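# Plug the exits fed by the red and blue funnels

## Task

A cover hides pipes that run from the funnels and may cross each other, and one of those pipes is blocked for good. Find the section where the red-banded funnel's pipe comes out and set the red plug on that section's flat front part. Find the section where the blue-banded funnel's pipe comes out and set the blue plug on that section's flat front part. Marbles may be let fall into the funnels from just above them. A marble is the only thing allowed to leave the table without failing the job, and even a lost marble may cost score.

## Robot and tools

Robot: two UR7e-type arms, left_arm and right_arm, each ending in a sixteen-motor LEAP-style hand (right_arm has a right hand, left_arm its mirror-image left hand). Four cameras give 672x504 images: cam_high, cam_low, cam_left_wrist, cam_right_wrist.

Frame: positions, orientations, velocities and targets are in the scene frame. Its origin sits at table height halfway between the arms; +z is up, +x points out over the table, and left_arm is on the +y side (image left/right may not match). Calibrated bases: left_arm at (+0.026, +0.380, +0.013) m, right_arm at (-0.022, -0.386, +0.013) m. Reported hand positions can be a few cm off, more at long reach.

Hand point axes (right hand): +z runs along straight fingers toward the tips, +y points out of the palm (palm face at y = -0.062 m), +x across the palm away from the thumb; on the left hand +x points toward the thumb. A rigid mast sticks out near the wrist on the palm side and can strike things.

The 48-number row (every value in [-1, 1], both arms always present): left_arm dx, dy, dz, rx, ry, rz; then left hand motors index_mcp, index_abd, index_pip, index_dip, middle_mcp, middle_abd, middle_pip, middle_dip, ring_mcp, ring_abd, ring_pip, ring_dip, thumb_cmc, thumb_axl, thumb_mcp, thumb_ipl; then left current_limit, speed; then the same 24 for right_arm.

Pose part: an offset, not a pose. It is measured from that arm's Hand target as it was when the action (or move) began, along scene axes; 1.0 equals 0.6 m of travel or 180 degrees of turn. rx, ry, rz form a single rotation vector, turning about the Hand target's position. Each row of an action counts from that same start, not from the row before, and sending the same offset again keeps moving further. All six zero means stay at (or re-request) the current Hand target. The controller clips commanded orientation to 32 degrees from the measured one per step.

Hand part: absolute goal angles, each scaled linearly between a hinge's two stops. Straight values: _mcp +0.75, _abd 0.00, _pip +0.58, _dip +0.70, thumb_cmc +0.71, thumb_axl +0.68, thumb_mcp +0.23, thumb_ipl +0.17. Lower numbers bend fingers toward the palm (abd below 0 swings a finger away from the thumb; thumb_cmc toward -1 brings the thumb in front of the palm). A 0 is a real goal, not 'unchanged': to leave a hand alone, echo its hand_goal, hand_current_limit and hand_speed. current_limit maps -1..+1 to 0..550 mA (floor 11 mA; start +0.4); speed sets the set-point rate as (speed+1)/2 of 8.5 rad/s (start -0.6). The last values sent persist. A finger grips only while its goal lies past the object's surface.

Tools:
- execute_actions(actions, cameras): actions is a list of actions; each action is up to 15 rows at 1/30 s each, a short one repeating its final row. Images come only for an empty list or when cameras names them.
- move(target, speed, blend, stop_force, zero, blocking, cameras): target is one 48-number row or up to 15 rows; every row's offsets count from the Hand targets at the move's start. speed in m/s, 0.002 to 3.6, default 0.25 (turns up to twice that in rad/s), one value or one per target. blend in m rounds corners (0 means stop at each). stop_force in N, 3 to 120, ends an arm's path on a push against its motion; unreliable while the hand turns; omit it when backing away from a contact. zero (only with stop_force) chooses whether to re-zero first. blocking=false returns early and cannot be combined with stop_force. Paths are straight, do not avoid obstacles, and last at most 10 s.
- wait(seconds 0 to 10), stop(), zoom_image(camera, region [x0, y0, x1, y1], at most 504 each way), zero_wrist_force(arm), read_manual(section), finished_scene().

Results: end_effector_position (m), end_effector_quat_wxyz and velocities in the scene frame; Hand target (the base for the next offsets; the hand often rests a bit short of it, so send the gap as an offset if needed); hand_goal, hand_measured, hand_current_ma, hand_state (moving, goal, blocked, overload); Wrist force/torque in the hand point's own axes plus a peak line; joint torques. A move adds a 'move:' line: done, off_target, moving, held or fault, and limits=paced (pose clipped) or limits=held (steps withheld).

Cautions: arms are stiff; aiming even slightly beyond a firm contact can trip a fault stop (about 150 N net force or joint torque limits, wrist joints 24.3 N m), halting that arm for 10 s. Go slowly into contact. Do not let the arms or hands press or hit each other; the clearance check does not always prevent it. Keep paths away from an arm's own base. A motor at 495 mA or more for 5 s shuts down; hot motors (MOTOR HOT line) can brake an arm. The result must stay correct after the robot lets go.

Each tool is called after ">>>" as name(argument=value, ...), one argument or row to a line, values as JSON.

## Session

>>> execute_actions(
  actions=[],
)

Scene clock: 0.00 s.
left_arm: end_effector_position=(+0.4601, +0.2765, +0.3092) hand_goal=(+0.754, +0.000, +0.576, +0.696, +0.754, +0.000, +0.576, +0.696, +0.754, +0.000, +0.576, +0.696, +0.714, +0.678, +0.226, +0.168) hand_measured=(+0.754, +0.000, +0.576, +0.696, +0.754, +0.000, +0.576, +0.696, +0.754, +0.000, +0.576, +0.696, +0.714, +0.678, +0.226, +0.168) hand_current_ma=(+0, +0, +0, +0, +0, +0, +0, +0, +0, +0, +0, +0, +0, +0, +0, +0) hand_state=(goal, goal, goal, goal, goal, goal, goal, goal, goal, goal, goal, goal, goal, goal, goal, goal) hand_current_limit=0.40 hand_speed=-0.60 end_effector_quat_wxyz=(-0.379, +0.874, +0.113, -0.282) | right_arm: end_effector_position=(+0.2823, +0.0872, +0.1663) hand_goal=(+0.754, +0.000, +0.576, +0.696, +0.754, +0.000, +0.576, +0.696, +0.754, +0.000, +0.576, +0.696, +0.714, +0.678, +0.226, +0.168) hand_measured=(+0.754, +0.000, +0.576, +0.696, +0.754, +0.000, +0.576, +0.696, +0.754, +0.000, +0.576, +0.696, +0.714, +0.678, +0.226, +0.168) hand_current_ma=(+0, +0, +0, +0, +0, +0, +0, +0, +0, +0, +0, +0, +0, +0, +0, +0) hand_state=(goal, goal, goal, goal, goal, goal, goal, goal, goal, goal, goal, goal, goal, goal, goal, goal) hand_current_limit=0.40 hand_speed=-0.60 end_effector_quat_wxyz=(-0.450, +0.589, +0.401, +0.539)
Joint positions: left_arm=[3.028 -1.83 -1.32 -2.419 2.134 0.945] | right_arm=[0.632 -0.845 2.398 -4.676 -0.885 1.657]
Joint velocities: within noise
Joint torques (N m): no reading
Wrist force (N): no reading
Wrist torque (N m): no reading
Wrist force, peak (N): no reading
Hand target: left_arm +0.4601, +0.2765, +0.3092; -0.379, +0.874, +0.113, -0.282 | right_arm +0.2823, +0.0872, +0.1663; -0.450, +0.589, +0.401, +0.539

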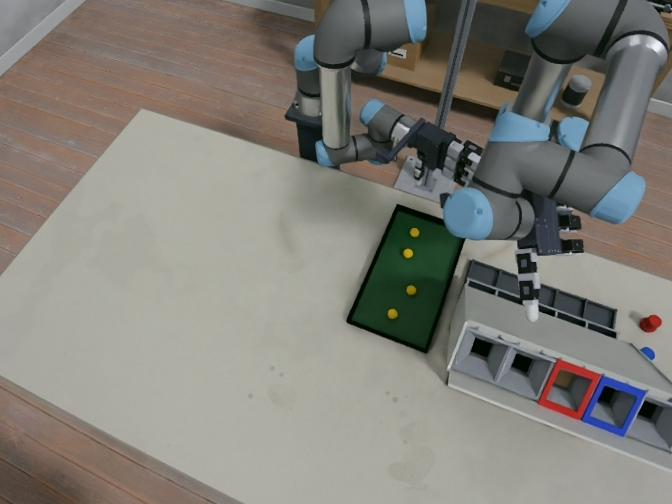

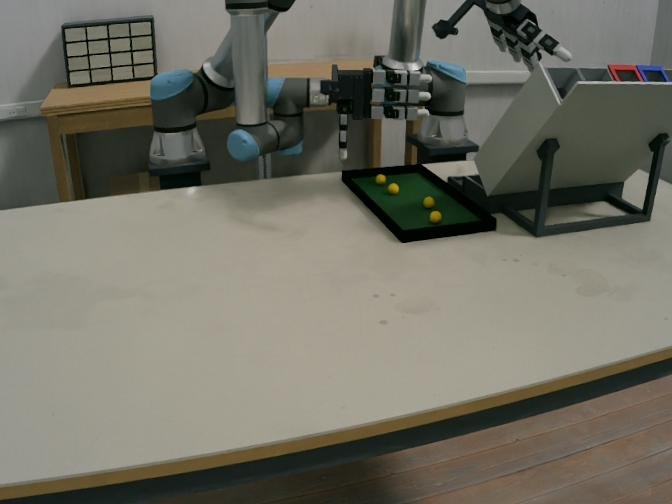

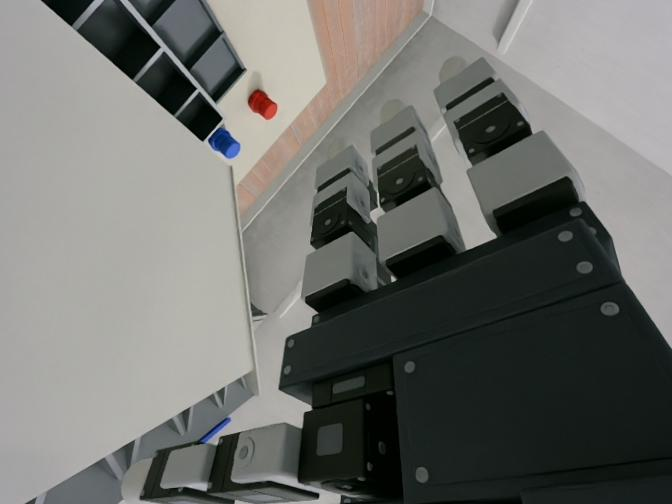

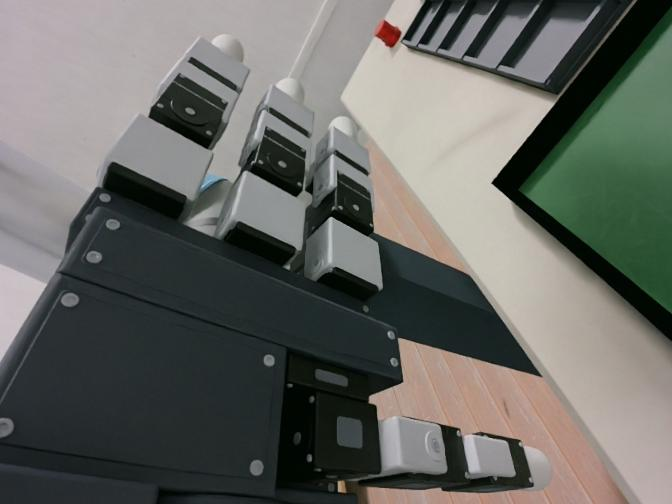

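>>> zoom_image(
  camera="cam_high",
  region=[340, 200, 672, 480],
)

>>> zoom_image(
  camera="cam_low",
  region=[340, 30, 672, 280],
)

>>> zoom_image(
  camera="cam_left_wrist",
  region=[0, 0, 336, 252],
)

>>> zoom_image(
  camera="cam_left_wrist",
  region=[0, 250, 336, 502],
)

>>> zoom_image(
  camera="cam_right_wrist",
  region=[336, 0, 672, 252],
)

Scaled by 1.518.

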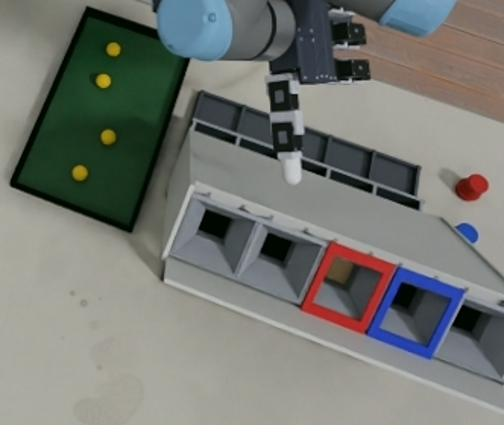

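Scaled by 1.518.

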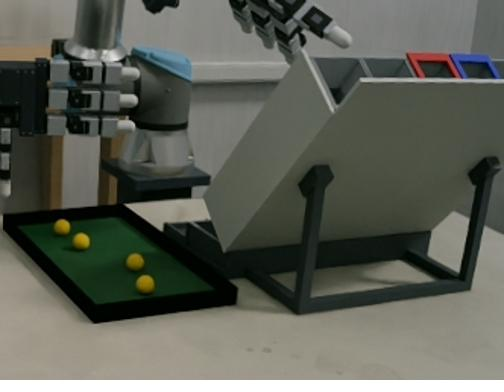

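Scaled by 1.500.

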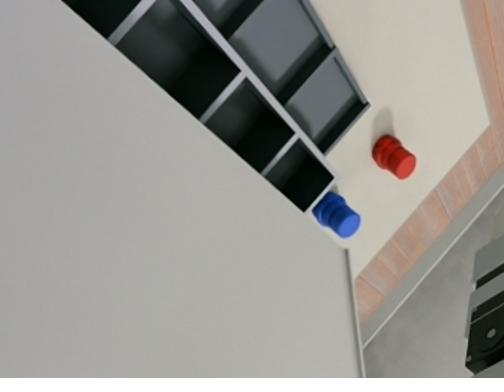

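Scaled by 1.500.

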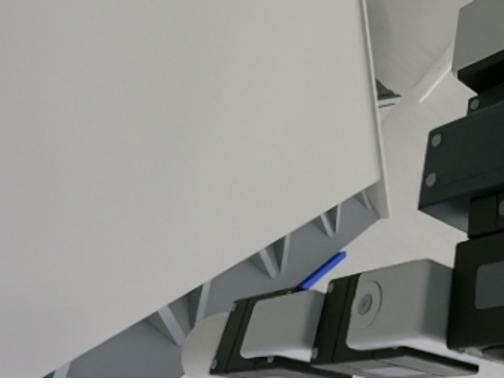

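Scaled by 1.500.

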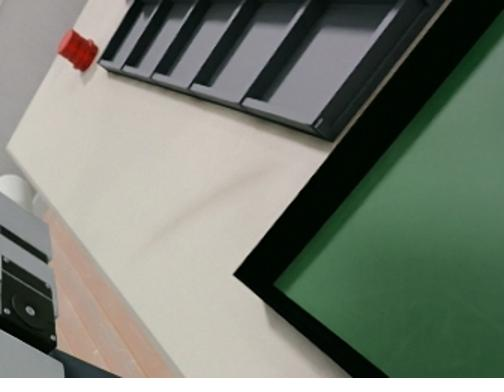

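>>> zoom_image(
  camera="cam_high",
  region=[440, 320, 672, 470],
)

>>> zoom_image(
  camera="cam_high",
  region=[440, 240, 640, 360],
)

>>> zoom_image(
  camera="cam_low",
  region=[520, 40, 672, 140],
)

Scaled by 2.172.

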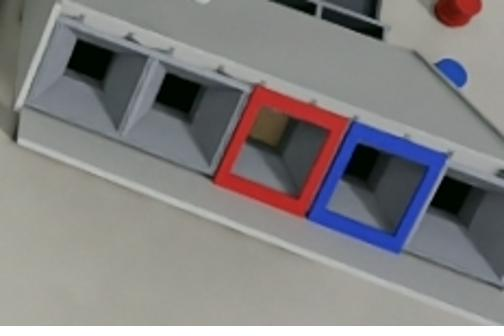

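Scaled by 2.520.

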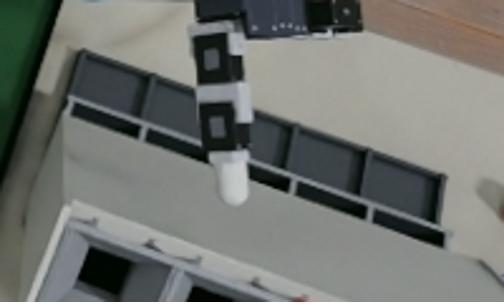

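Scaled by 3.316.

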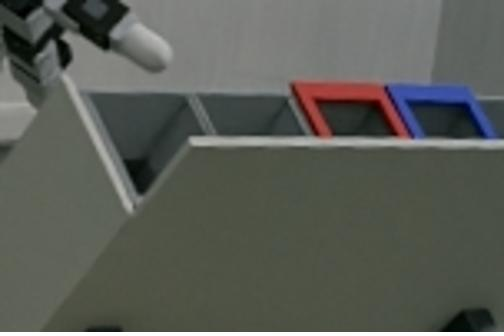

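>>> move(
  target=[0.0998,-0.2275,0.1847,-0.0487,-0.3317,0.3819, 0.754,0.167,0.576,0.696, 0.754,-0.167,0.576,0.696, -0.41,0,-0.737,-0.174, -0.571,0.678,0.226,0.168, 0.4,-0.6, 0.0295,-0.4787,0.3228,0,0,0, 0.754,0,0.576,0.696, 0.754,0,0.576,0.696, 0.754,0,0.576,0.696, 0.714,0.678,0.226,0.168, 0.4,-0.6],
  speed=0.3,
  cameras=["all"],
)

Scene clock: 28.50 s.
left_arm: end_effector_position=(+0.5199, +0.1400, +0.4200) hand_goal=(+0.754, +0.168, +0.576, +0.696, +0.754, -0.166, +0.576, +0.696, -0.410, +0.000, -0.736, -0.174, -0.570, +0.678, +0.226, +0.168) hand_measured=(+0.750, +0.166, +0.576, +0.696, +0.748, -0.162, +0.576, +0.696, -0.396, +0.000, -0.718, -0.170, -0.568, +0.678, +0.224, +0.168) hand_current_ma=(-1, +0, +0, +0, -1, +0, +0, +0, +4, +0, +6, +0, +0, +0, +0, +0) hand_state=(goal, goal, goal, goal, goal, goal, goal, goal, goal, goal, goal, goal, goal, goal, goal, goal) hand_current_limit=0.40 hand_speed=-0.60 end_effector_quat_wxyz=(+0.001, +0.707, +0.707, +0.000) | right_arm: end_effector_position=(+0.3000, -0.1999, +0.3600) hand_goal=(+0.754, +0.000, +0.576, +0.696, +0.754, +0.000, +0.576, +0.696, +0.754, +0.000, +0.576, +0.696, +0.714, +0.678, +0.226, +0.168) hand_measured=(+0.754, +0.002, +0.576, +0.696, +0.754, +0.002, +0.576, +0.696, +0.754, +0.002, +0.576, +0.696, +0.714, +0.678, +0.226, +0.168) hand_current_ma=(+0, +0, +0, +0, +0, +0, +0, +0, +0, +0, +0, +0, +0, +0, +0, +0) hand_state=(goal, goal, goal, goal, goal, goal, goal, goal, goal, goal, goal, goal, goal, goal, goal, goal) hand_current_limit=0.40 hand_speed=-0.60 end_effector_quat_wxyz=(-0.450, +0.589, +0.401, +0.539)
Joint positions: left_arm=[2.839 -1.519 -1.495 -1.697 1.57 -0.294] | right_arm=[-0.869 -1.939 2.723 -3.952 0.617 1.69]
Joint torques (N m): left_arm=[-11.03 30.72 11.88 5.42 1.79 -1.34] | right_arm=[-12.36 -12.73 -6.02 3.15 1.35 -1.86]
Wrist force (N): left_arm=[1.4 2.0 -1.7] | right_arm=[0.8 0.1 0.0]
Wrist torque (N m): left_arm=[0.37 -0.11 0.11] | right_arm=[0.01 -0.09 0.08]
Wrist force, peak (N): left_arm=[1.1 2.2 -2.0] | right_arm=[0.8 -0.2 0.4]
Hand target: left_arm +0.5199, +0.1400, +0.4200; +0.001, +0.707, +0.707, +0.000 | right_arm +0.3000, -0.2000, +0.3600; -0.450, +0.589, +0.401, +0.539
Off the commanded pose: left_arm 0.000 m, 0 deg | right_arm 0.000 m, 0 deg.
move: done
camera_calibration:
cam_left_wrist: T_world_to_cam=[[-0.615644, -0.787263, -0.0346464, 0.416386], [-0.556366, 0.403105, 0.726611, -0.122169], [-0.558067, 0.46661, -0.686175, 0.641355], [0, 0, 0, 1]] pos_world=[0.546294, 0.07779, 0.543277]
cam_right_wrist: T_world_to_cam=[[0.515203, -0.163392, -0.84135, 0.150424], [-0.738685, -0.582475, -0.339217, 0.179113], [-0.434639, 0.796258, -0.420788, 0.560388], [0, 0, 0, 1]] pos_world=[0.298376, -0.317307, 0.423122]

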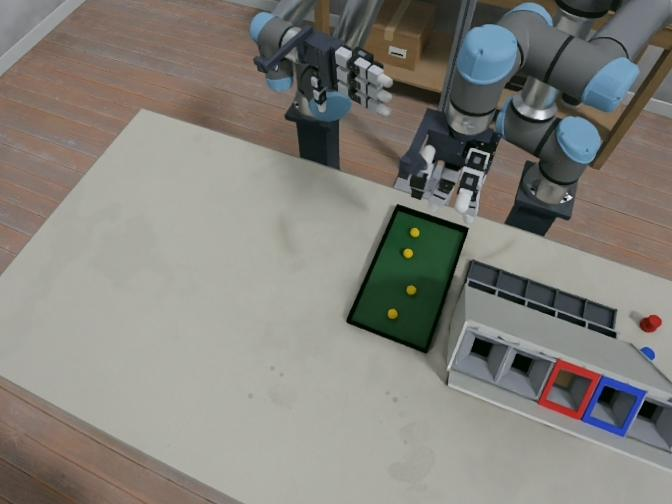

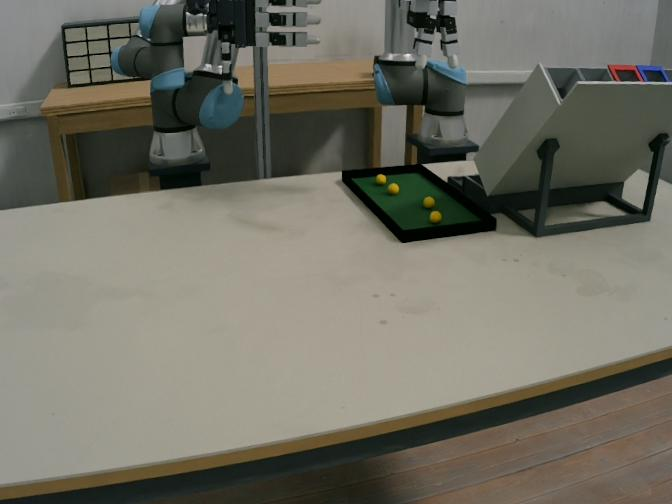

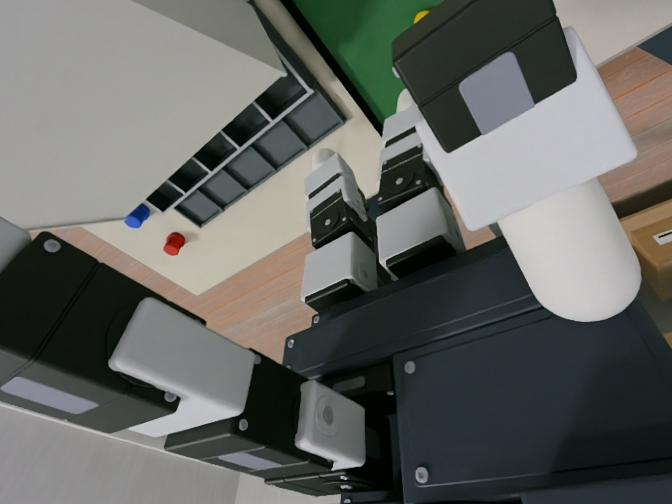

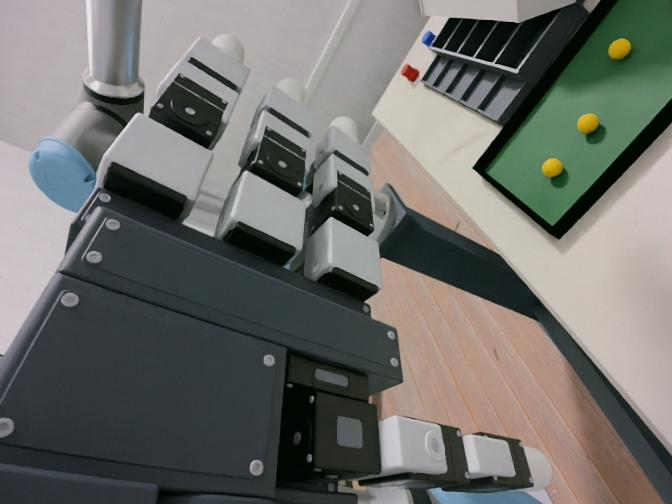

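>>> zoom_image(
  camera="cam_right_wrist",
  region=[370, 0, 672, 240],
)

>>> zoom_image(
  camera="cam_left_wrist",
  region=[100, 20, 352, 260],
)

>>> zoom_image(
  camera="cam_high",
  region=[520, 340, 672, 460],
)

Scaled by 1.669.

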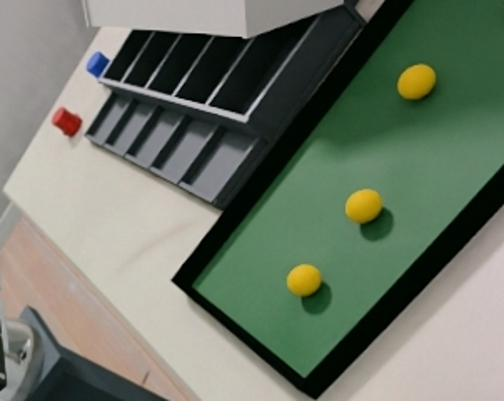

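Scaled by 2.000.

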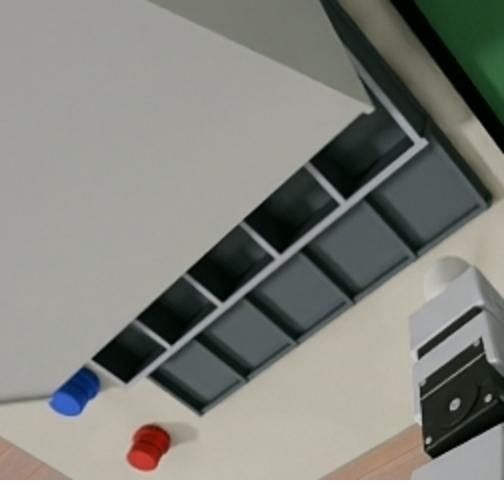

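Scaled by 3.316.

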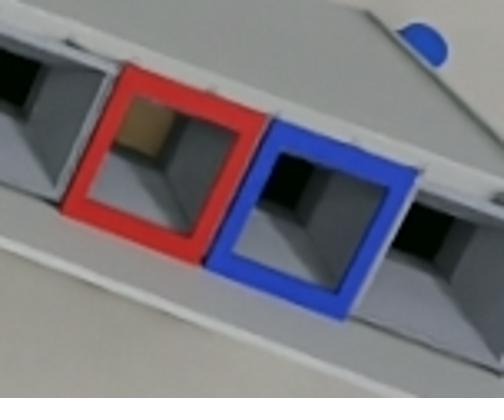

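>>> zoom_image(
  camera="cam_high",
  region=[380, 90, 540, 240],
)

Scaled by 3.150.

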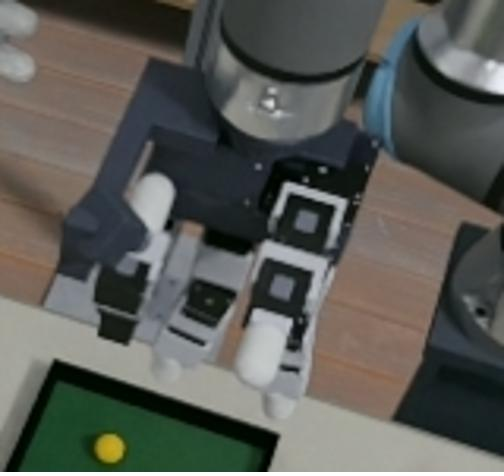

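>>> move(
  target=[0.0933,-0.0517,-0.4133,0,0,0, 0.754,0.167,0.576,0.696, 0.754,-0.167,0.576,0.696, 0.95,0,0.95,0.95, -0.571,0.678,0.226,0.168, 0.4,-0.6, 0,0,0,0,0,0, 0.754,0,0.576,0.696, 0.754,0,0.576,0.696, 0.754,0,0.576,0.696, 0.714,0.678,0.226,0.168, 0.4,-0.6],
  speed=0.3,
  cameras=["all"],
)

>>> zoom_image(
  camera="cam_high",
  region=[340, 190, 500, 350],
)

>>> zoom_image(
  camera="cam_low",
  region=[340, 130, 500, 250],
)

Scene clock: 36.63 s.
left_arm: end_effector_position=(+0.5758, +0.1090, +0.1722) hand_goal=(+0.754, +0.168, +0.576, +0.696, +0.754, -0.166, +0.576, +0.696, +0.950, +0.000, +0.950, +0.950, -0.570, +0.678, +0.226, +0.168) hand_measured=(+0.750, +0.166, +0.576, +0.696, +0.750, -0.162, +0.576, +0.696, +0.940, +0.000, +0.942, +0.946, -0.568, +0.678, +0.224, +0.168) hand_current_ma=(+0, +0, +0, +0, -1, +0, +0, +0, -3, +0, -1, +0, +0, +0, +0, +0) hand_state=(goal, goal, goal, goal, goal, goal, goal, goal, goal, goal, goal, goal, goal, goal, goal, goal) hand_current_limit=0.40 hand_speed=-0.60 end_effector_quat_wxyz=(+0.001, +0.707, +0.707, +0.000) | right_arm: end_effector_position=(+0.3000, -0.2000, +0.3600) hand_goal=(+0.754, +0.000, +0.576, +0.696, +0.754, +0.000, +0.576, +0.696, +0.754, +0.000, +0.576, +0.696, +0.714, +0.678, +0.226, +0.168) hand_measured=(+0.754, +0.002, +0.576, +0.696, +0.754, +0.002, +0.576, +0.696, +0.754, +0.002, +0.576, +0.696, +0.714, +0.678, +0.226, +0.168) hand_current_ma=(+0, +0, +0, +0, +0, +0, +0, +0, +0, +0, +0, +0, +0, +0, +0, +0) hand_state=(goal, goal, goal, goal, goal, goal, goal, goal, goal, goal, goal, goal, goal, goal, goal, goal) hand_current_limit=0.40 hand_speed=-0.60 end_effector_quat_wxyz=(-0.450, +0.589, +0.401, +0.539)
Joint positions: left_arm=[2.814 -1.783 -1.861 -1.067 1.57 -0.32] | right_arm=[-0.87 -1.939 2.723 -3.952 0.617 1.69]
Joint torques (N m): left_arm=[-10.47 19.14 10.25 5.29 1.74 -1.4] | right_arm=[-12.29 -11.48 -5.97 3 1.29 -1.85]
Wrist force (N): left_arm=[1.1 2.3 -1.2] | right_arm=[0.4 0.2 0.2]
Wrist torque (N m): left_arm=[0.33 -0.03 0.10] | right_arm=[0.01 -0.05 0.06]
Wrist force, peak (N): left_arm=[1.1 1.8 -2.8] | right_arm=[0.9 0.0 0.2]
Hand target: left_arm +0.5759, +0.1090, +0.1720; +0.001, +0.707, +0.707, +0.000 | right_arm +0.3000, -0.2000, +0.3600; -0.450, +0.589, +0.401, +0.539
Off the commanded pose: left_arm 0.000 m, 0 deg | right_arm 0.000 m, 0 deg.
move: done
camera_calibration:
cam_left_wrist: T_world_to_cam=[[-0.615678, -0.787237, -0.0346023, 0.417817], [-0.556329, 0.403153, 0.726613, 0.101457], [-0.558067, 0.46661, -0.686175, 0.516981], [0, 0, 0, 1]] pos_world=[0.602194, 0.04679, 0.295477]
cam_right_wrist: T_world_to_cam=[[0.515224, -0.163433, -0.841328, 0.150396], [-0.738717, -0.582416, -0.339248, 0.179154], [-0.434559, 0.796292, -0.420806, 0.560383], [0, 0, 0, 1]] pos_world=[0.298376, -0.317307, 0.423122]

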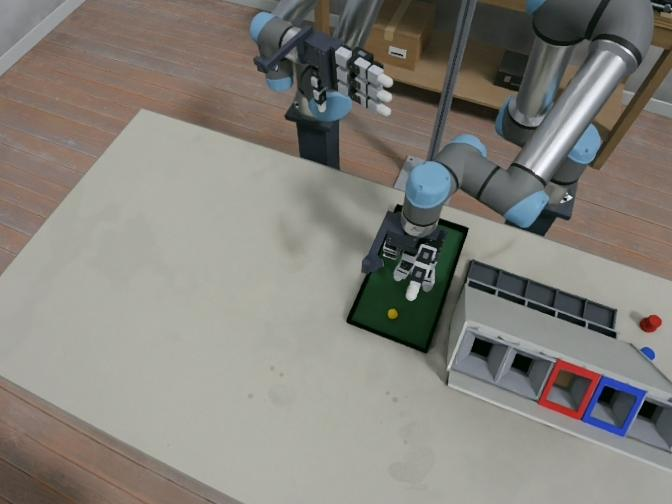

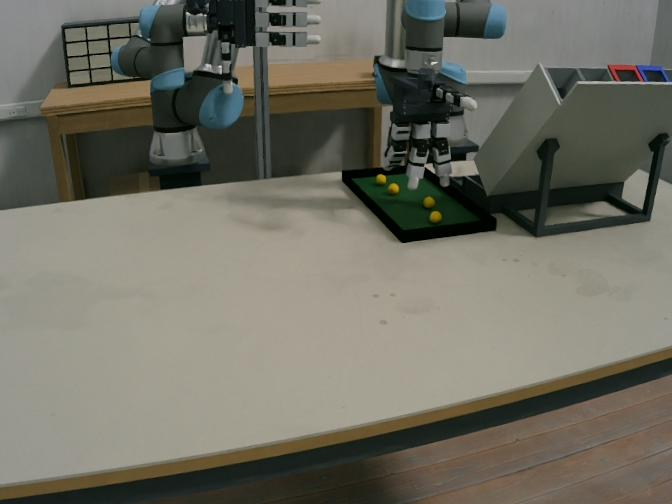

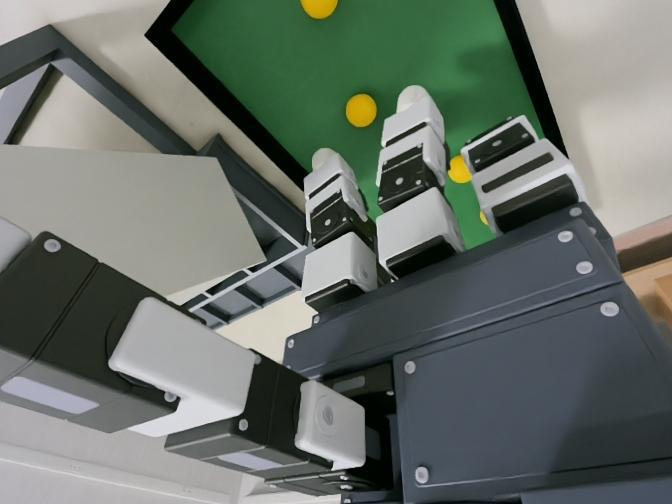

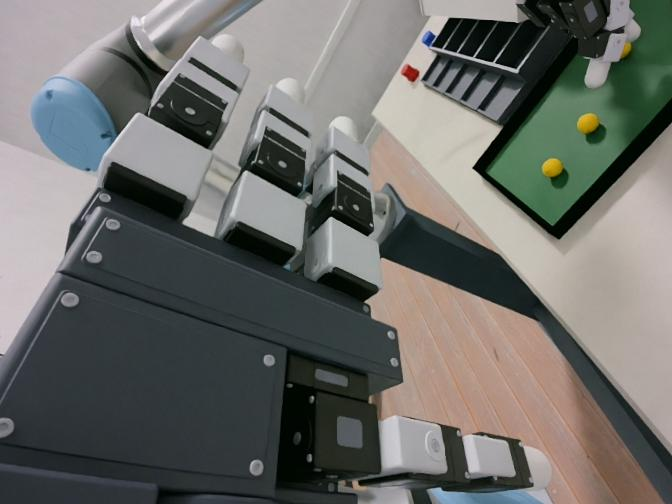

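Scaled by 3.150.

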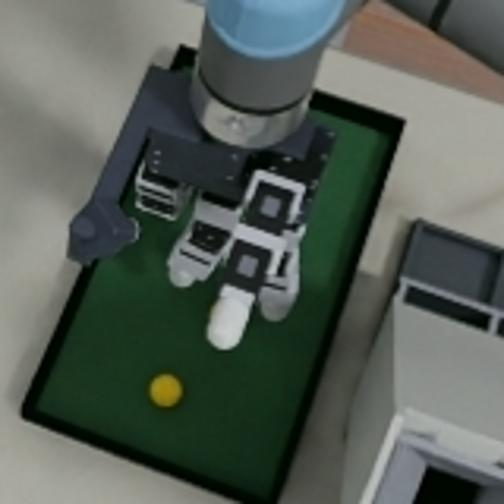

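Scaled by 3.150.

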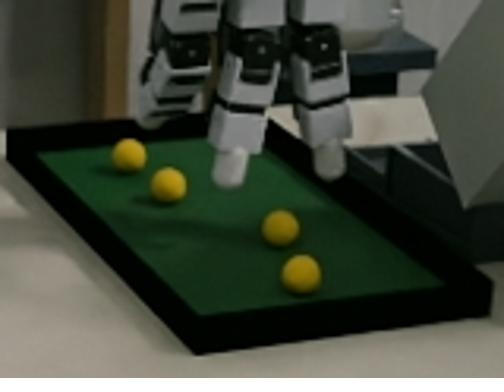

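>>> move(
  target=[0,0.0033,-0.09,0,0,0, 0.754,0.167,0.576,0.696, 0.754,-0.167,0.576,0.696, 0.95,0,0.95,0.95, -0.571,0.678,0.226,0.168, 0.4,-0.6, 0,0,0,0,0,0, 0.754,0,0.576,0.696, 0.754,0,0.576,0.696, 0.754,0,0.576,0.696, 0.714,0.678,0.226,0.168, 0.4,-0.6],
  speed=0.03,
  stop_force=4,
  cameras=["all"],
)

>>> zoom_image(
  camera="cam_left_wrist",
  region=[250, 0, 502, 200],
)

>>> zoom_image(
  camera="cam_low",
  region=[340, 130, 500, 250],
)

Scene clock: 41.40 s.
left_arm: end_effector_position=(+0.5759, +0.1106, +0.1274) hand_goal=(+0.754, +0.168, +0.576, +0.696, +0.754, -0.166, +0.576, +0.696, +0.950, +0.000, +0.950, +0.950, -0.570, +0.678, +0.226, +0.168) hand_measured=(+0.752, +0.166, +0.576, +0.696, +0.752, -0.164, +0.576, +0.696, +0.940, +0.000, +0.944, +0.946, -0.568, +0.678, +0.224, +0.168) hand_current_ma=(+0, +0, +0, +0, +0, +0, +0, +0, -3, +0, -1, +0, +0, +0, +0, +0) hand_state=(goal, goal, goal, goal, goal, goal, goal, goal, goal, goal, goal, goal, goal, goal, goal, goal) hand_current_limit=0.40 hand_speed=-0.60 end_effector_quat_wxyz=(+0.001, +0.707, +0.707, +0.000) | right_arm: end_effector_position=(+0.3000, -0.2000, +0.3600) hand_goal=(+0.754, +0.000, +0.576, +0.696, +0.754, +0.000, +0.576, +0.696, +0.754, +0.000, +0.576, +0.696, +0.714, +0.678, +0.226, +0.168) hand_measured=(+0.754, +0.002, +0.576, +0.696, +0.754, +0.002, +0.576, +0.696, +0.754, +0.002, +0.576, +0.696, +0.714, +0.678, +0.226, +0.168) hand_current_ma=(+0, +0, +0, +0, +0, +0, +0, +0, +0, +0, +0, +0, +0, +0, +0, +0) hand_state=(goal, goal, goal, goal, goal, goal, goal, goal, goal, goal, goal, goal, goal, goal, goal, goal) hand_current_limit=0.40 hand_speed=-0.60 end_effector_quat_wxyz=(-0.450, +0.589, +0.401, +0.539)
Joint positions: left_arm=[2.816 -1.841 -1.921 -0.949 1.57 -0.317] | right_arm=[-0.87 -1.939 2.723 -3.952 0.617 1.69]
Joint torques (N m): left_arm=[-9.77 38.19 24.95 0.5 0.32 -0.72] | right_arm=[-12.27 -11.68 -6.14 2.95 1.18 -1.88]
Wrist force (N): left_arm=[0.8 2.2 -4.8] | right_arm=[0.7 0.0 0.2]
Wrist torque (N m): left_arm=[0.52 -0.06 0.00] | right_arm=[-0.01 -0.09 0.07]
Wrist force, peak (N): left_arm=[1.1 1.6 -21.9] | right_arm=[0.9 -0.1 0.1]
Hand target: left_arm +0.5759, +0.1106, +0.1274; +0.001, +0.707, +0.707, +0.000 (not the last commanded pose) | right_arm +0.3000, -0.2000, +0.3600; -0.450, +0.589, +0.401, +0.539
Off the commanded pose: left_arm 0.009 m, 0 deg | right_arm 0.000 m, 0 deg.
move: contact (left_arm)
camera_calibration:
cam_left_wrist: T_world_to_cam=[[-0.615604, -0.787295, -0.0346159, 0.417549], [-0.556303, 0.403034, 0.726698, 0.133388], [-0.558174, 0.466615, -0.686084, 0.485591], [0, 0, 0, 1]] pos_world=[0.602294, 0.0483899, 0.250677]
cam_right_wrist: T_world_to_cam=[[0.515224, -0.163433, -0.841328, 0.150396], [-0.738717, -0.582416, -0.339248, 0.179154], [-0.434559, 0.796292, -0.420806, 0.560383], [0, 0, 0, 1]] pos_world=[0.298376, -0.317307, 0.423122]

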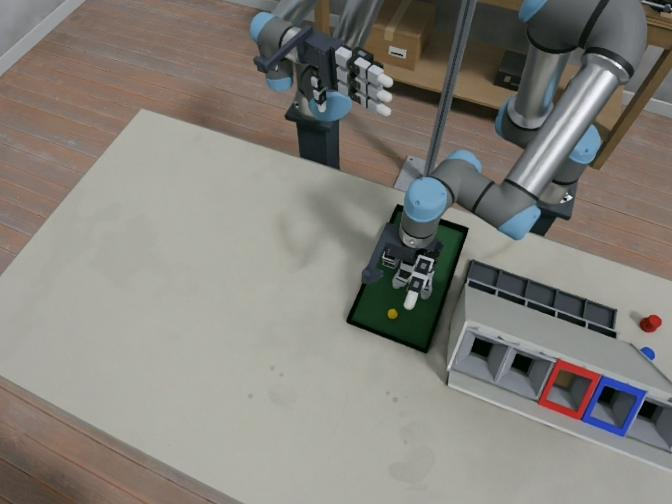

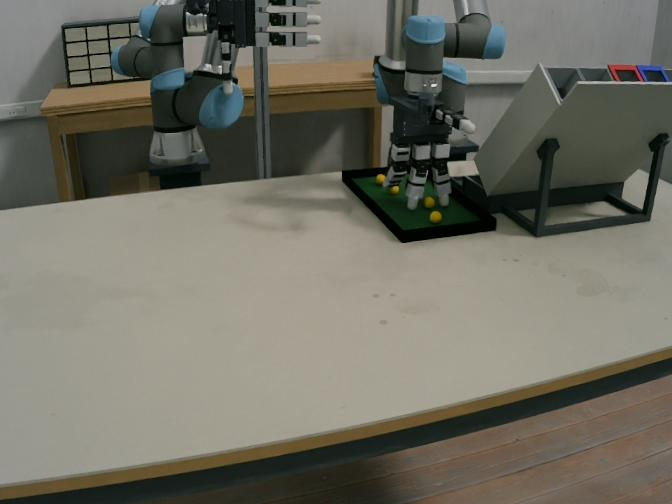

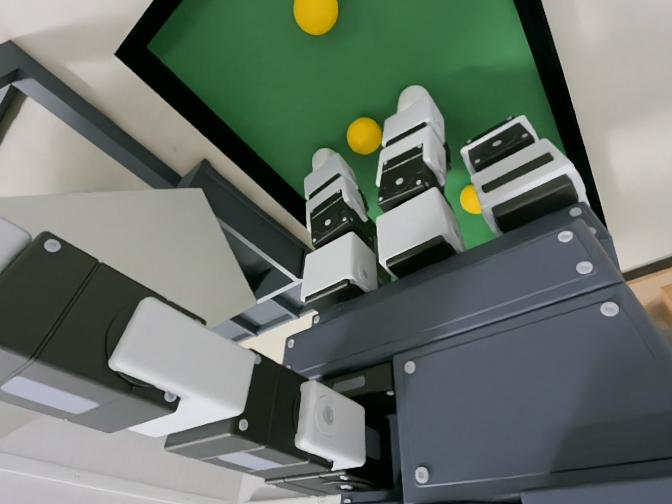

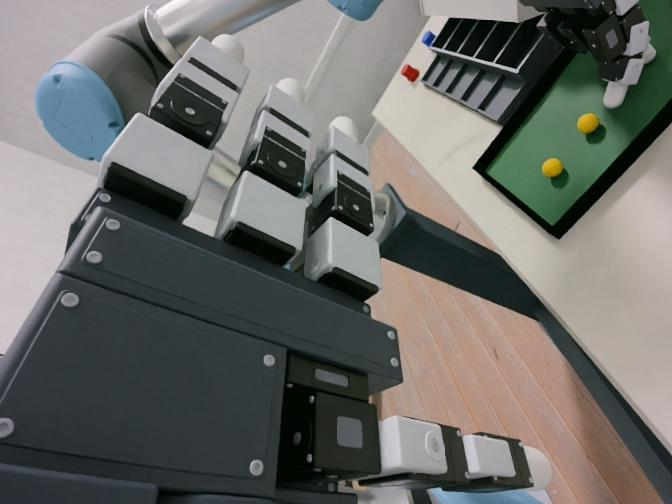

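Scaled by 2.000.

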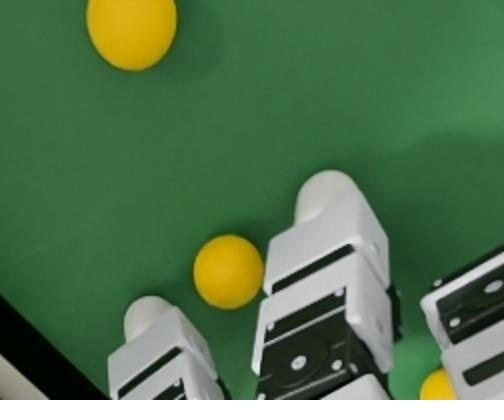

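Scaled by 3.150.

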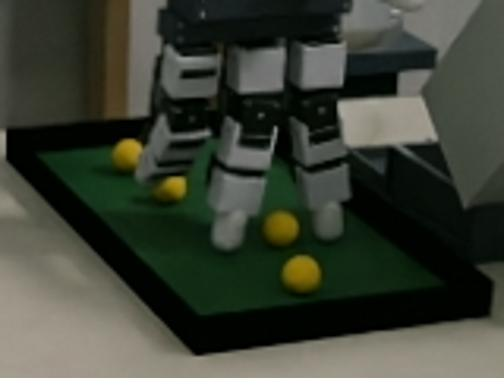

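>>> move(
  target=[
    [-0.005,0.0033,0.0047,0,0,0, 0.754,0.167,0.576,0.696, 0.754,-0.167,0.576,0.696, 0.95,0,0.95,0.95, -0.571,0.678,0.226,0.168, 0.4,-0.6, 0,0,0,0,0,0, 0.754,0,0.576,0.696, 0.754,0,0.576,0.696, 0.754,0,0.576,0.696, 0.714,0.678,0.226,0.168, 0.4,-0.6],
    [-0.005,0.0033,0.0047,0,0,0, 0.754,-0.12,0.576,0.696, 0.754,0.12,0.576,0.696, 0.95,0,0.95,0.95, -0.571,0.678,0.226,0.168, 0.4,-0.7, 0,0,0,0,0,0, 0.754,0,0.576,0.696, 0.754,0,0.576,0.696, 0.754,0,0.576,0.696, 0.714,0.678,0.226,0.168, 0.4,-0.6],
    [-0.005,0.0033,0.13,0,0,0, 0.754,-0.12,0.576,0.696, 0.754,0.12,0.576,0.696, 0.95,0,0.95,0.95, -0.571,0.678,0.226,0.168, 0.4,-0.7, 0,0,0,0,0,0, 0.754,0,0.576,0.696, 0.754,0,0.576,0.696, 0.754,0,0.576,0.696, 0.714,0.678,0.226,0.168, 0.4,-0.6],
  ],
  speed=[0.1,0.1,0.15],
  cameras=["cam_high","cam_left_wrist","cam_low"],
)

>>> zoom_image(
  camera="cam_left_wrist",
  region=[250, 0, 502, 200],
)

Scene clock: 45.70 s.
left_arm: end_effector_position=(+0.5728, +0.1126, +0.2052) hand_goal=(+0.754, -0.120, +0.576, +0.696, +0.754, +0.120, +0.576, +0.696, +0.950, +0.000, +0.950, +0.950, -0.570, +0.678, +0.226, +0.168) hand_measured=(+0.752, -0.012, +0.576, +0.696, +0.750, +0.010, +0.576, +0.696, +0.940, +0.000, +0.944, +0.946, -0.568, +0.678, +0.224, +0.168) hand_current_ma=(+0, +142, +0, +0, +0, -147, +0, +0, -3, +0, -1, +0, +0, +0, +0, +0) hand_state=(goal, blocked, goal, goal, goal, blocked, goal, goal, goal, goal, goal, goal, goal, goal, goal, goal) hand_current_limit=0.40 hand_speed=-0.70 end_effector_quat_wxyz=(+0.001, +0.707, +0.707, +0.000) | right_arm: end_effector_position=(+0.3000, -0.2000, +0.3600) hand_goal=(+0.754, +0.000, +0.576, +0.696, +0.754, +0.000, +0.576, +0.696, +0.754, +0.000, +0.576, +0.696, +0.714, +0.678, +0.226, +0.168) hand_measured=(+0.754, +0.002, +0.576, +0.696, +0.754, +0.002, +0.576, +0.696, +0.754, +0.002, +0.576, +0.696, +0.714, +0.678, +0.226, +0.168) hand_current_ma=(+0, +0, +0, +0, +0, +0, +0, +0, +0, +0, +0, +0, +0, +0, +0, +0) hand_state=(goal, goal, goal, goal, goal, goal, goal, goal, goal, goal, goal, goal, goal, goal, goal, goal) hand_current_limit=0.40 hand_speed=-0.60 end_effector_quat_wxyz=(-0.450, +0.589, +0.401, +0.539)
Joint positions: left_arm=[2.818 -1.737 -1.824 -1.15 1.57 -0.315] | right_arm=[-0.87 -1.939 2.723 -3.952 0.617 1.69]
Joint torques (N m): left_arm=[-5.27 38.56 27.3 0.59 -1.79 -0.14] | right_arm=[-12.39 -11.91 -5.96 2.96 1.17 -1.87]
Wrist force (N): left_arm=[1.1 2.2 -1.1] | right_arm=[0.3 0.1 0.3]
Wrist torque (N m): left_arm=[0.31 -0.04 0.01] | right_arm=[-0.02 -0.04 0.03]
Wrist force, peak (N): left_arm=[0.7 2.7 -5.8] | right_arm=[0.9 0.1 0.4]
Hand target: left_arm +0.5729, +0.1126, +0.2054; +0.001, +0.707, +0.707, +0.000 | right_arm +0.3000, -0.2000, +0.3600; -0.450, +0.589, +0.401, +0.539
Off the commanded pose: left_arm 0.000 m, 0 deg | right_arm 0.000 m, 0 deg.
move: done
camera_calibration:
cam_left_wrist: T_world_to_cam=[[-0.615636, -0.787268, -0.0346563, 0.420001], [-0.556375, 0.403094, 0.72661, 0.0744453], [-0.558067, 0.466609, -0.686175, 0.536327], [0, 0, 0, 1]] pos_world=[0.599294, 0.05039, 0.328477]
Images, in order (width x height): cam_high 672x504, cam_low 672x504, cam_left_wrist 672x504.

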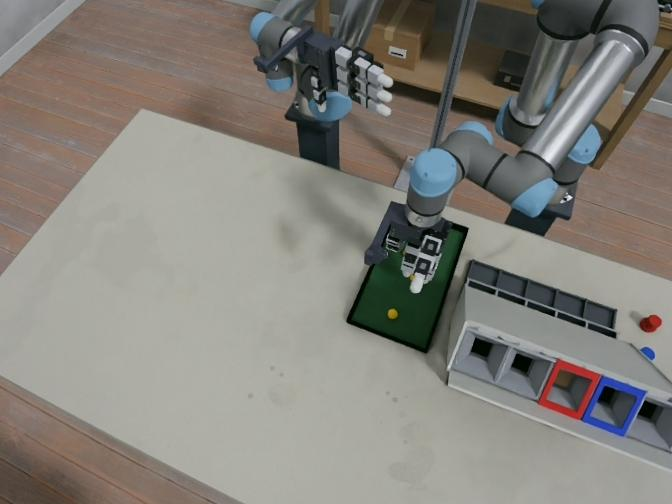

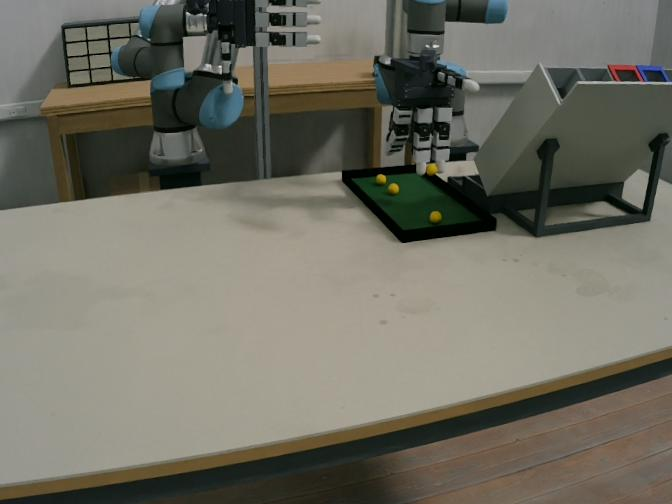

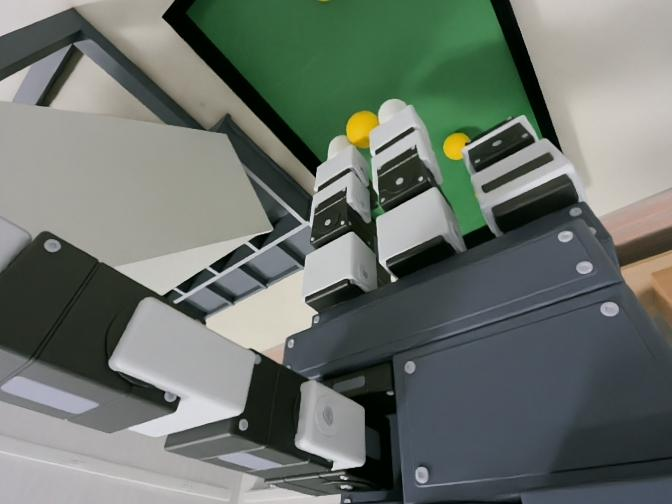

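Scaled by 2.000.

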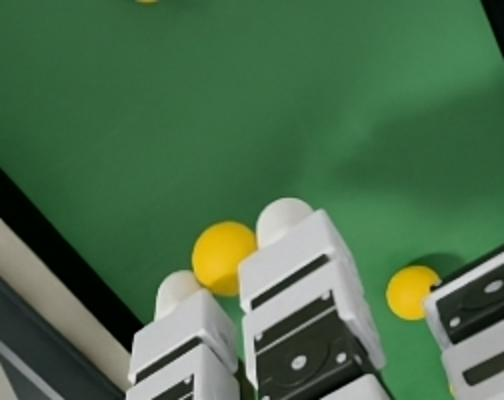

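>>> move(
  target=[
    [0.0117,0.079,0.441,0,-0.08,0, 0.754,-0.12,0.576,0.696, 0.754,0.12,0.576,0.696, 0.95,0,0.95,0.95, -0.571,0.678,0.226,0.168, 0.4,-0.7, 0,0,0,0,0,0, 0.754,0,0.576,0.696, 0.754,0,0.576,0.696, 0.754,0,0.576,0.696, 0.714,0.678,0.226,0.168, 0.4,-0.6],
    [0.2118,0.6323,0.541,0,-0.25,0, 0.754,-0.12,0.576,0.696, 0.754,0.12,0.576,0.696, 0.95,0,0.95,0.95, -0.571,0.678,0.226,0.168, 0.4,-0.7, 0,0,0,0,0,0, 0.754,0,0.576,0.696, 0.754,0,0.576,0.696, 0.754,0,0.576,0.696, 0.714,0.678,0.226,0.168, 0.4,-0.6],
  ],
  speed=0.35,
  blend=[0.08,0],
  cameras=["all"],
)

>>> zoom_image(
  camera="cam_left_wrist",
  region=[200, 0, 452, 200],
)

>>> zoom_image(
  camera="cam_high",
  region=[480, 290, 672, 460],
)

>>> zoom_image(
  camera="cam_low",
  region=[540, 20, 672, 120],
)

Scene clock: 51.13 s.
left_arm: end_effector_position=(+0.6998, +0.4918, +0.5300) hand_goal=(+0.754, -0.120, +0.576, +0.696, +0.754, +0.120, +0.576, +0.696, +0.950, +0.000, +0.950, +0.950, -0.570, +0.678, +0.226, +0.168) hand_measured=(+0.760, -0.012, +0.576, +0.696, +0.758, +0.010, +0.576, +0.696, +0.950, +0.000, +0.946, +0.946, -0.568, +0.678, +0.224, +0.168) hand_current_ma=(+1, +142, +0, +0, +1, -147, +0, +0, +0, +0, +0, +0, +0, +0, +0, +0) hand_state=(goal, blocked, goal, goal, goal, blocked, goal, goal, goal, goal, goal, goal, goal, goal, goal, goal) hand_current_limit=0.40 hand_speed=-0.70 end_effector_quat_wxyz=(+0.271, +0.653, +0.653, +0.271) end_effector_velocity=(+0.002, +0.002, +0.000) end_effector_angular_velocity=(-0.001, -0.002, -0.001) | right_arm: end_effector_position=(+0.3000, -0.2000, +0.3600) hand_goal=(+0.754, +0.000, +0.576, +0.696, +0.754, +0.000, +0.576, +0.696, +0.754, +0.000, +0.576, +0.696, +0.714, +0.678, +0.226, +0.168) hand_measured=(+0.754, +0.002, +0.576, +0.696, +0.754, +0.002, +0.576, +0.696, +0.754, +0.002, +0.576, +0.696, +0.714, +0.678, +0.226, +0.168) hand_current_ma=(+0, +0, +0, +0, +0, +0, +0, +0, +0, +0, +0, +0, +0, +0, +0, +0) hand_state=(goal, goal, goal, goal, goal, goal, goal, goal, goal, goal, goal, goal, goal, goal, goal, goal) hand_current_limit=0.40 hand_speed=-0.60 end_effector_quat_wxyz=(-0.450, +0.589, +0.401, +0.539)
Joint positions: left_arm=[3.622 -1.51 -1.717 -0.762 1.231 0.36] | right_arm=[-0.87 -1.939 2.723 -3.952 0.617 1.69]
Joint velocities: left_arm=[0.003 -0.005 0.002 0.003 -0.004 0.002] | right_arm=[within noise]
Joint torques (N m): left_arm=[11.09 9.27 29.65 6.02 -2.66 1.56] | right_arm=[-11.77 -11.64 -5.74 2.98 1.08 -1.74]
Wrist force (N): left_arm=[0.1 4.1 -0.9] | right_arm=[0.5 0.1 0.2]
Wrist torque (N m): left_arm=[0.25 0.06 -0.21] | right_arm=[-0.02 -0.05 0.05]
Wrist force, peak (N): left_arm=[2.1 4.3 -0.6] | right_arm=[0.9 0.4 0.2]
Hand target: left_arm +0.6999, +0.4920, +0.5300; +0.271, +0.653, +0.653, +0.271 | right_arm +0.3000, -0.2000, +0.3600; -0.450, +0.589, +0.401, +0.539
Off the commanded pose: left_arm 0.000 m, 0 deg | right_arm 0.000 m, 0 deg.
move: done
camera_calibration:
cam_left_wrist: T_world_to_cam=[[-0.410919, -0.78729, -0.459696, 0.889889], [-0.907212, 0.402937, 0.120869, 0.322768], [0.0900698, 0.466709, -0.879813, 0.30202], [0, 0, 0, 1]] pos_world=[0.631288, 0.42959, 0.635787]
cam_right_wrist: T_world_to_cam=[[0.515224, -0.163433, -0.841328, 0.150396], [-0.738717, -0.582416, -0.339248, 0.179154], [-0.434559, 0.796292, -0.420806, 0.560383], [0, 0, 0, 1]] pos_world=[0.298376, -0.317307, 0.423122]

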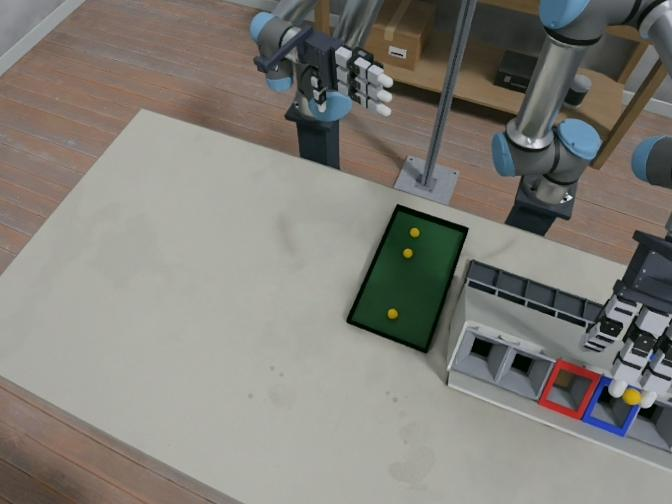

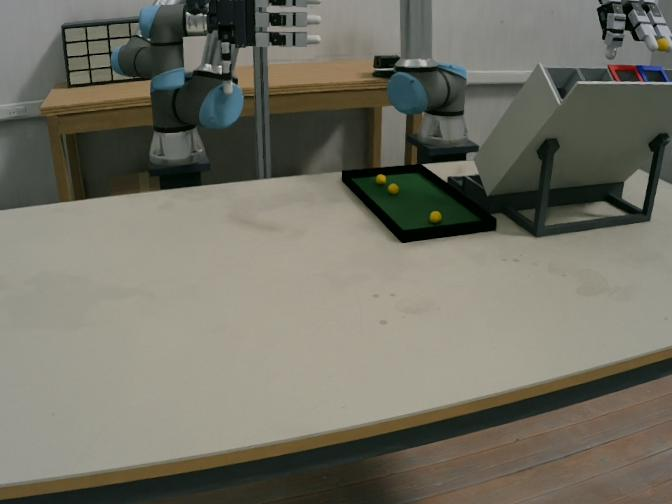

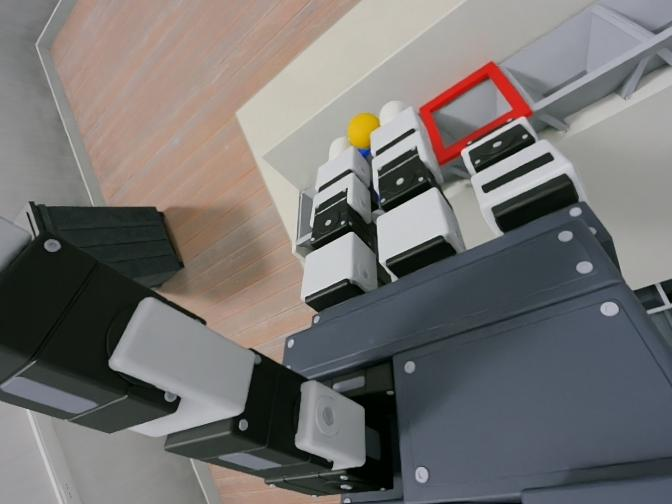

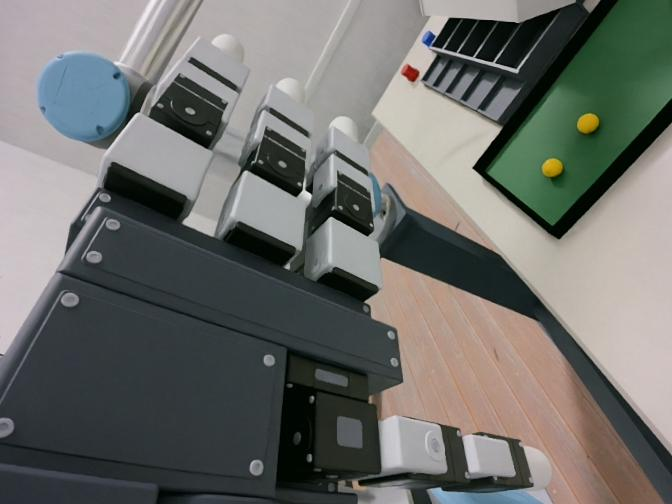

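Scaled by 2.000.

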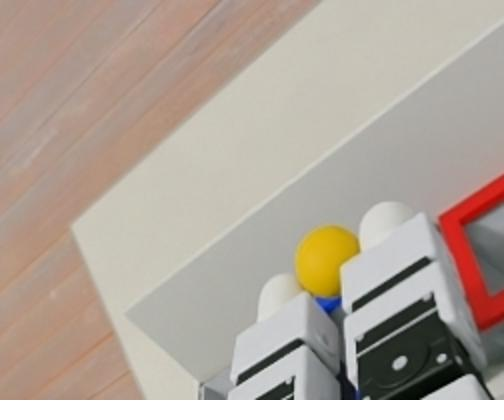

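Scaled by 2.625.

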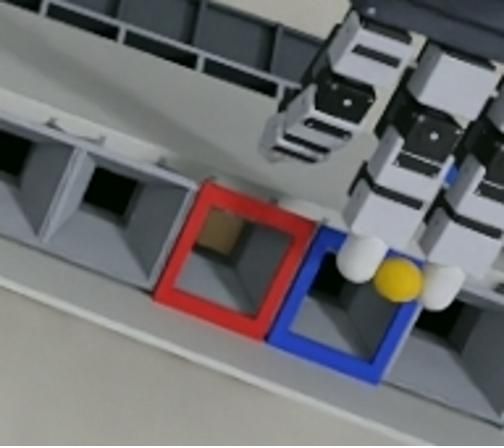

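Scaled by 3.818.

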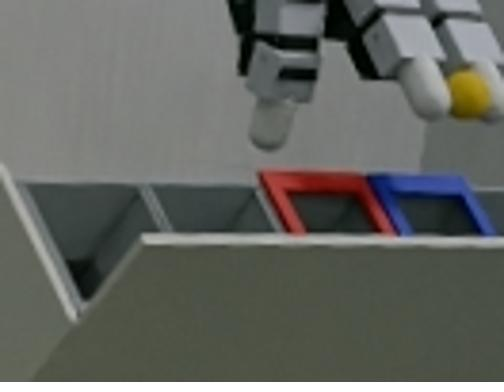

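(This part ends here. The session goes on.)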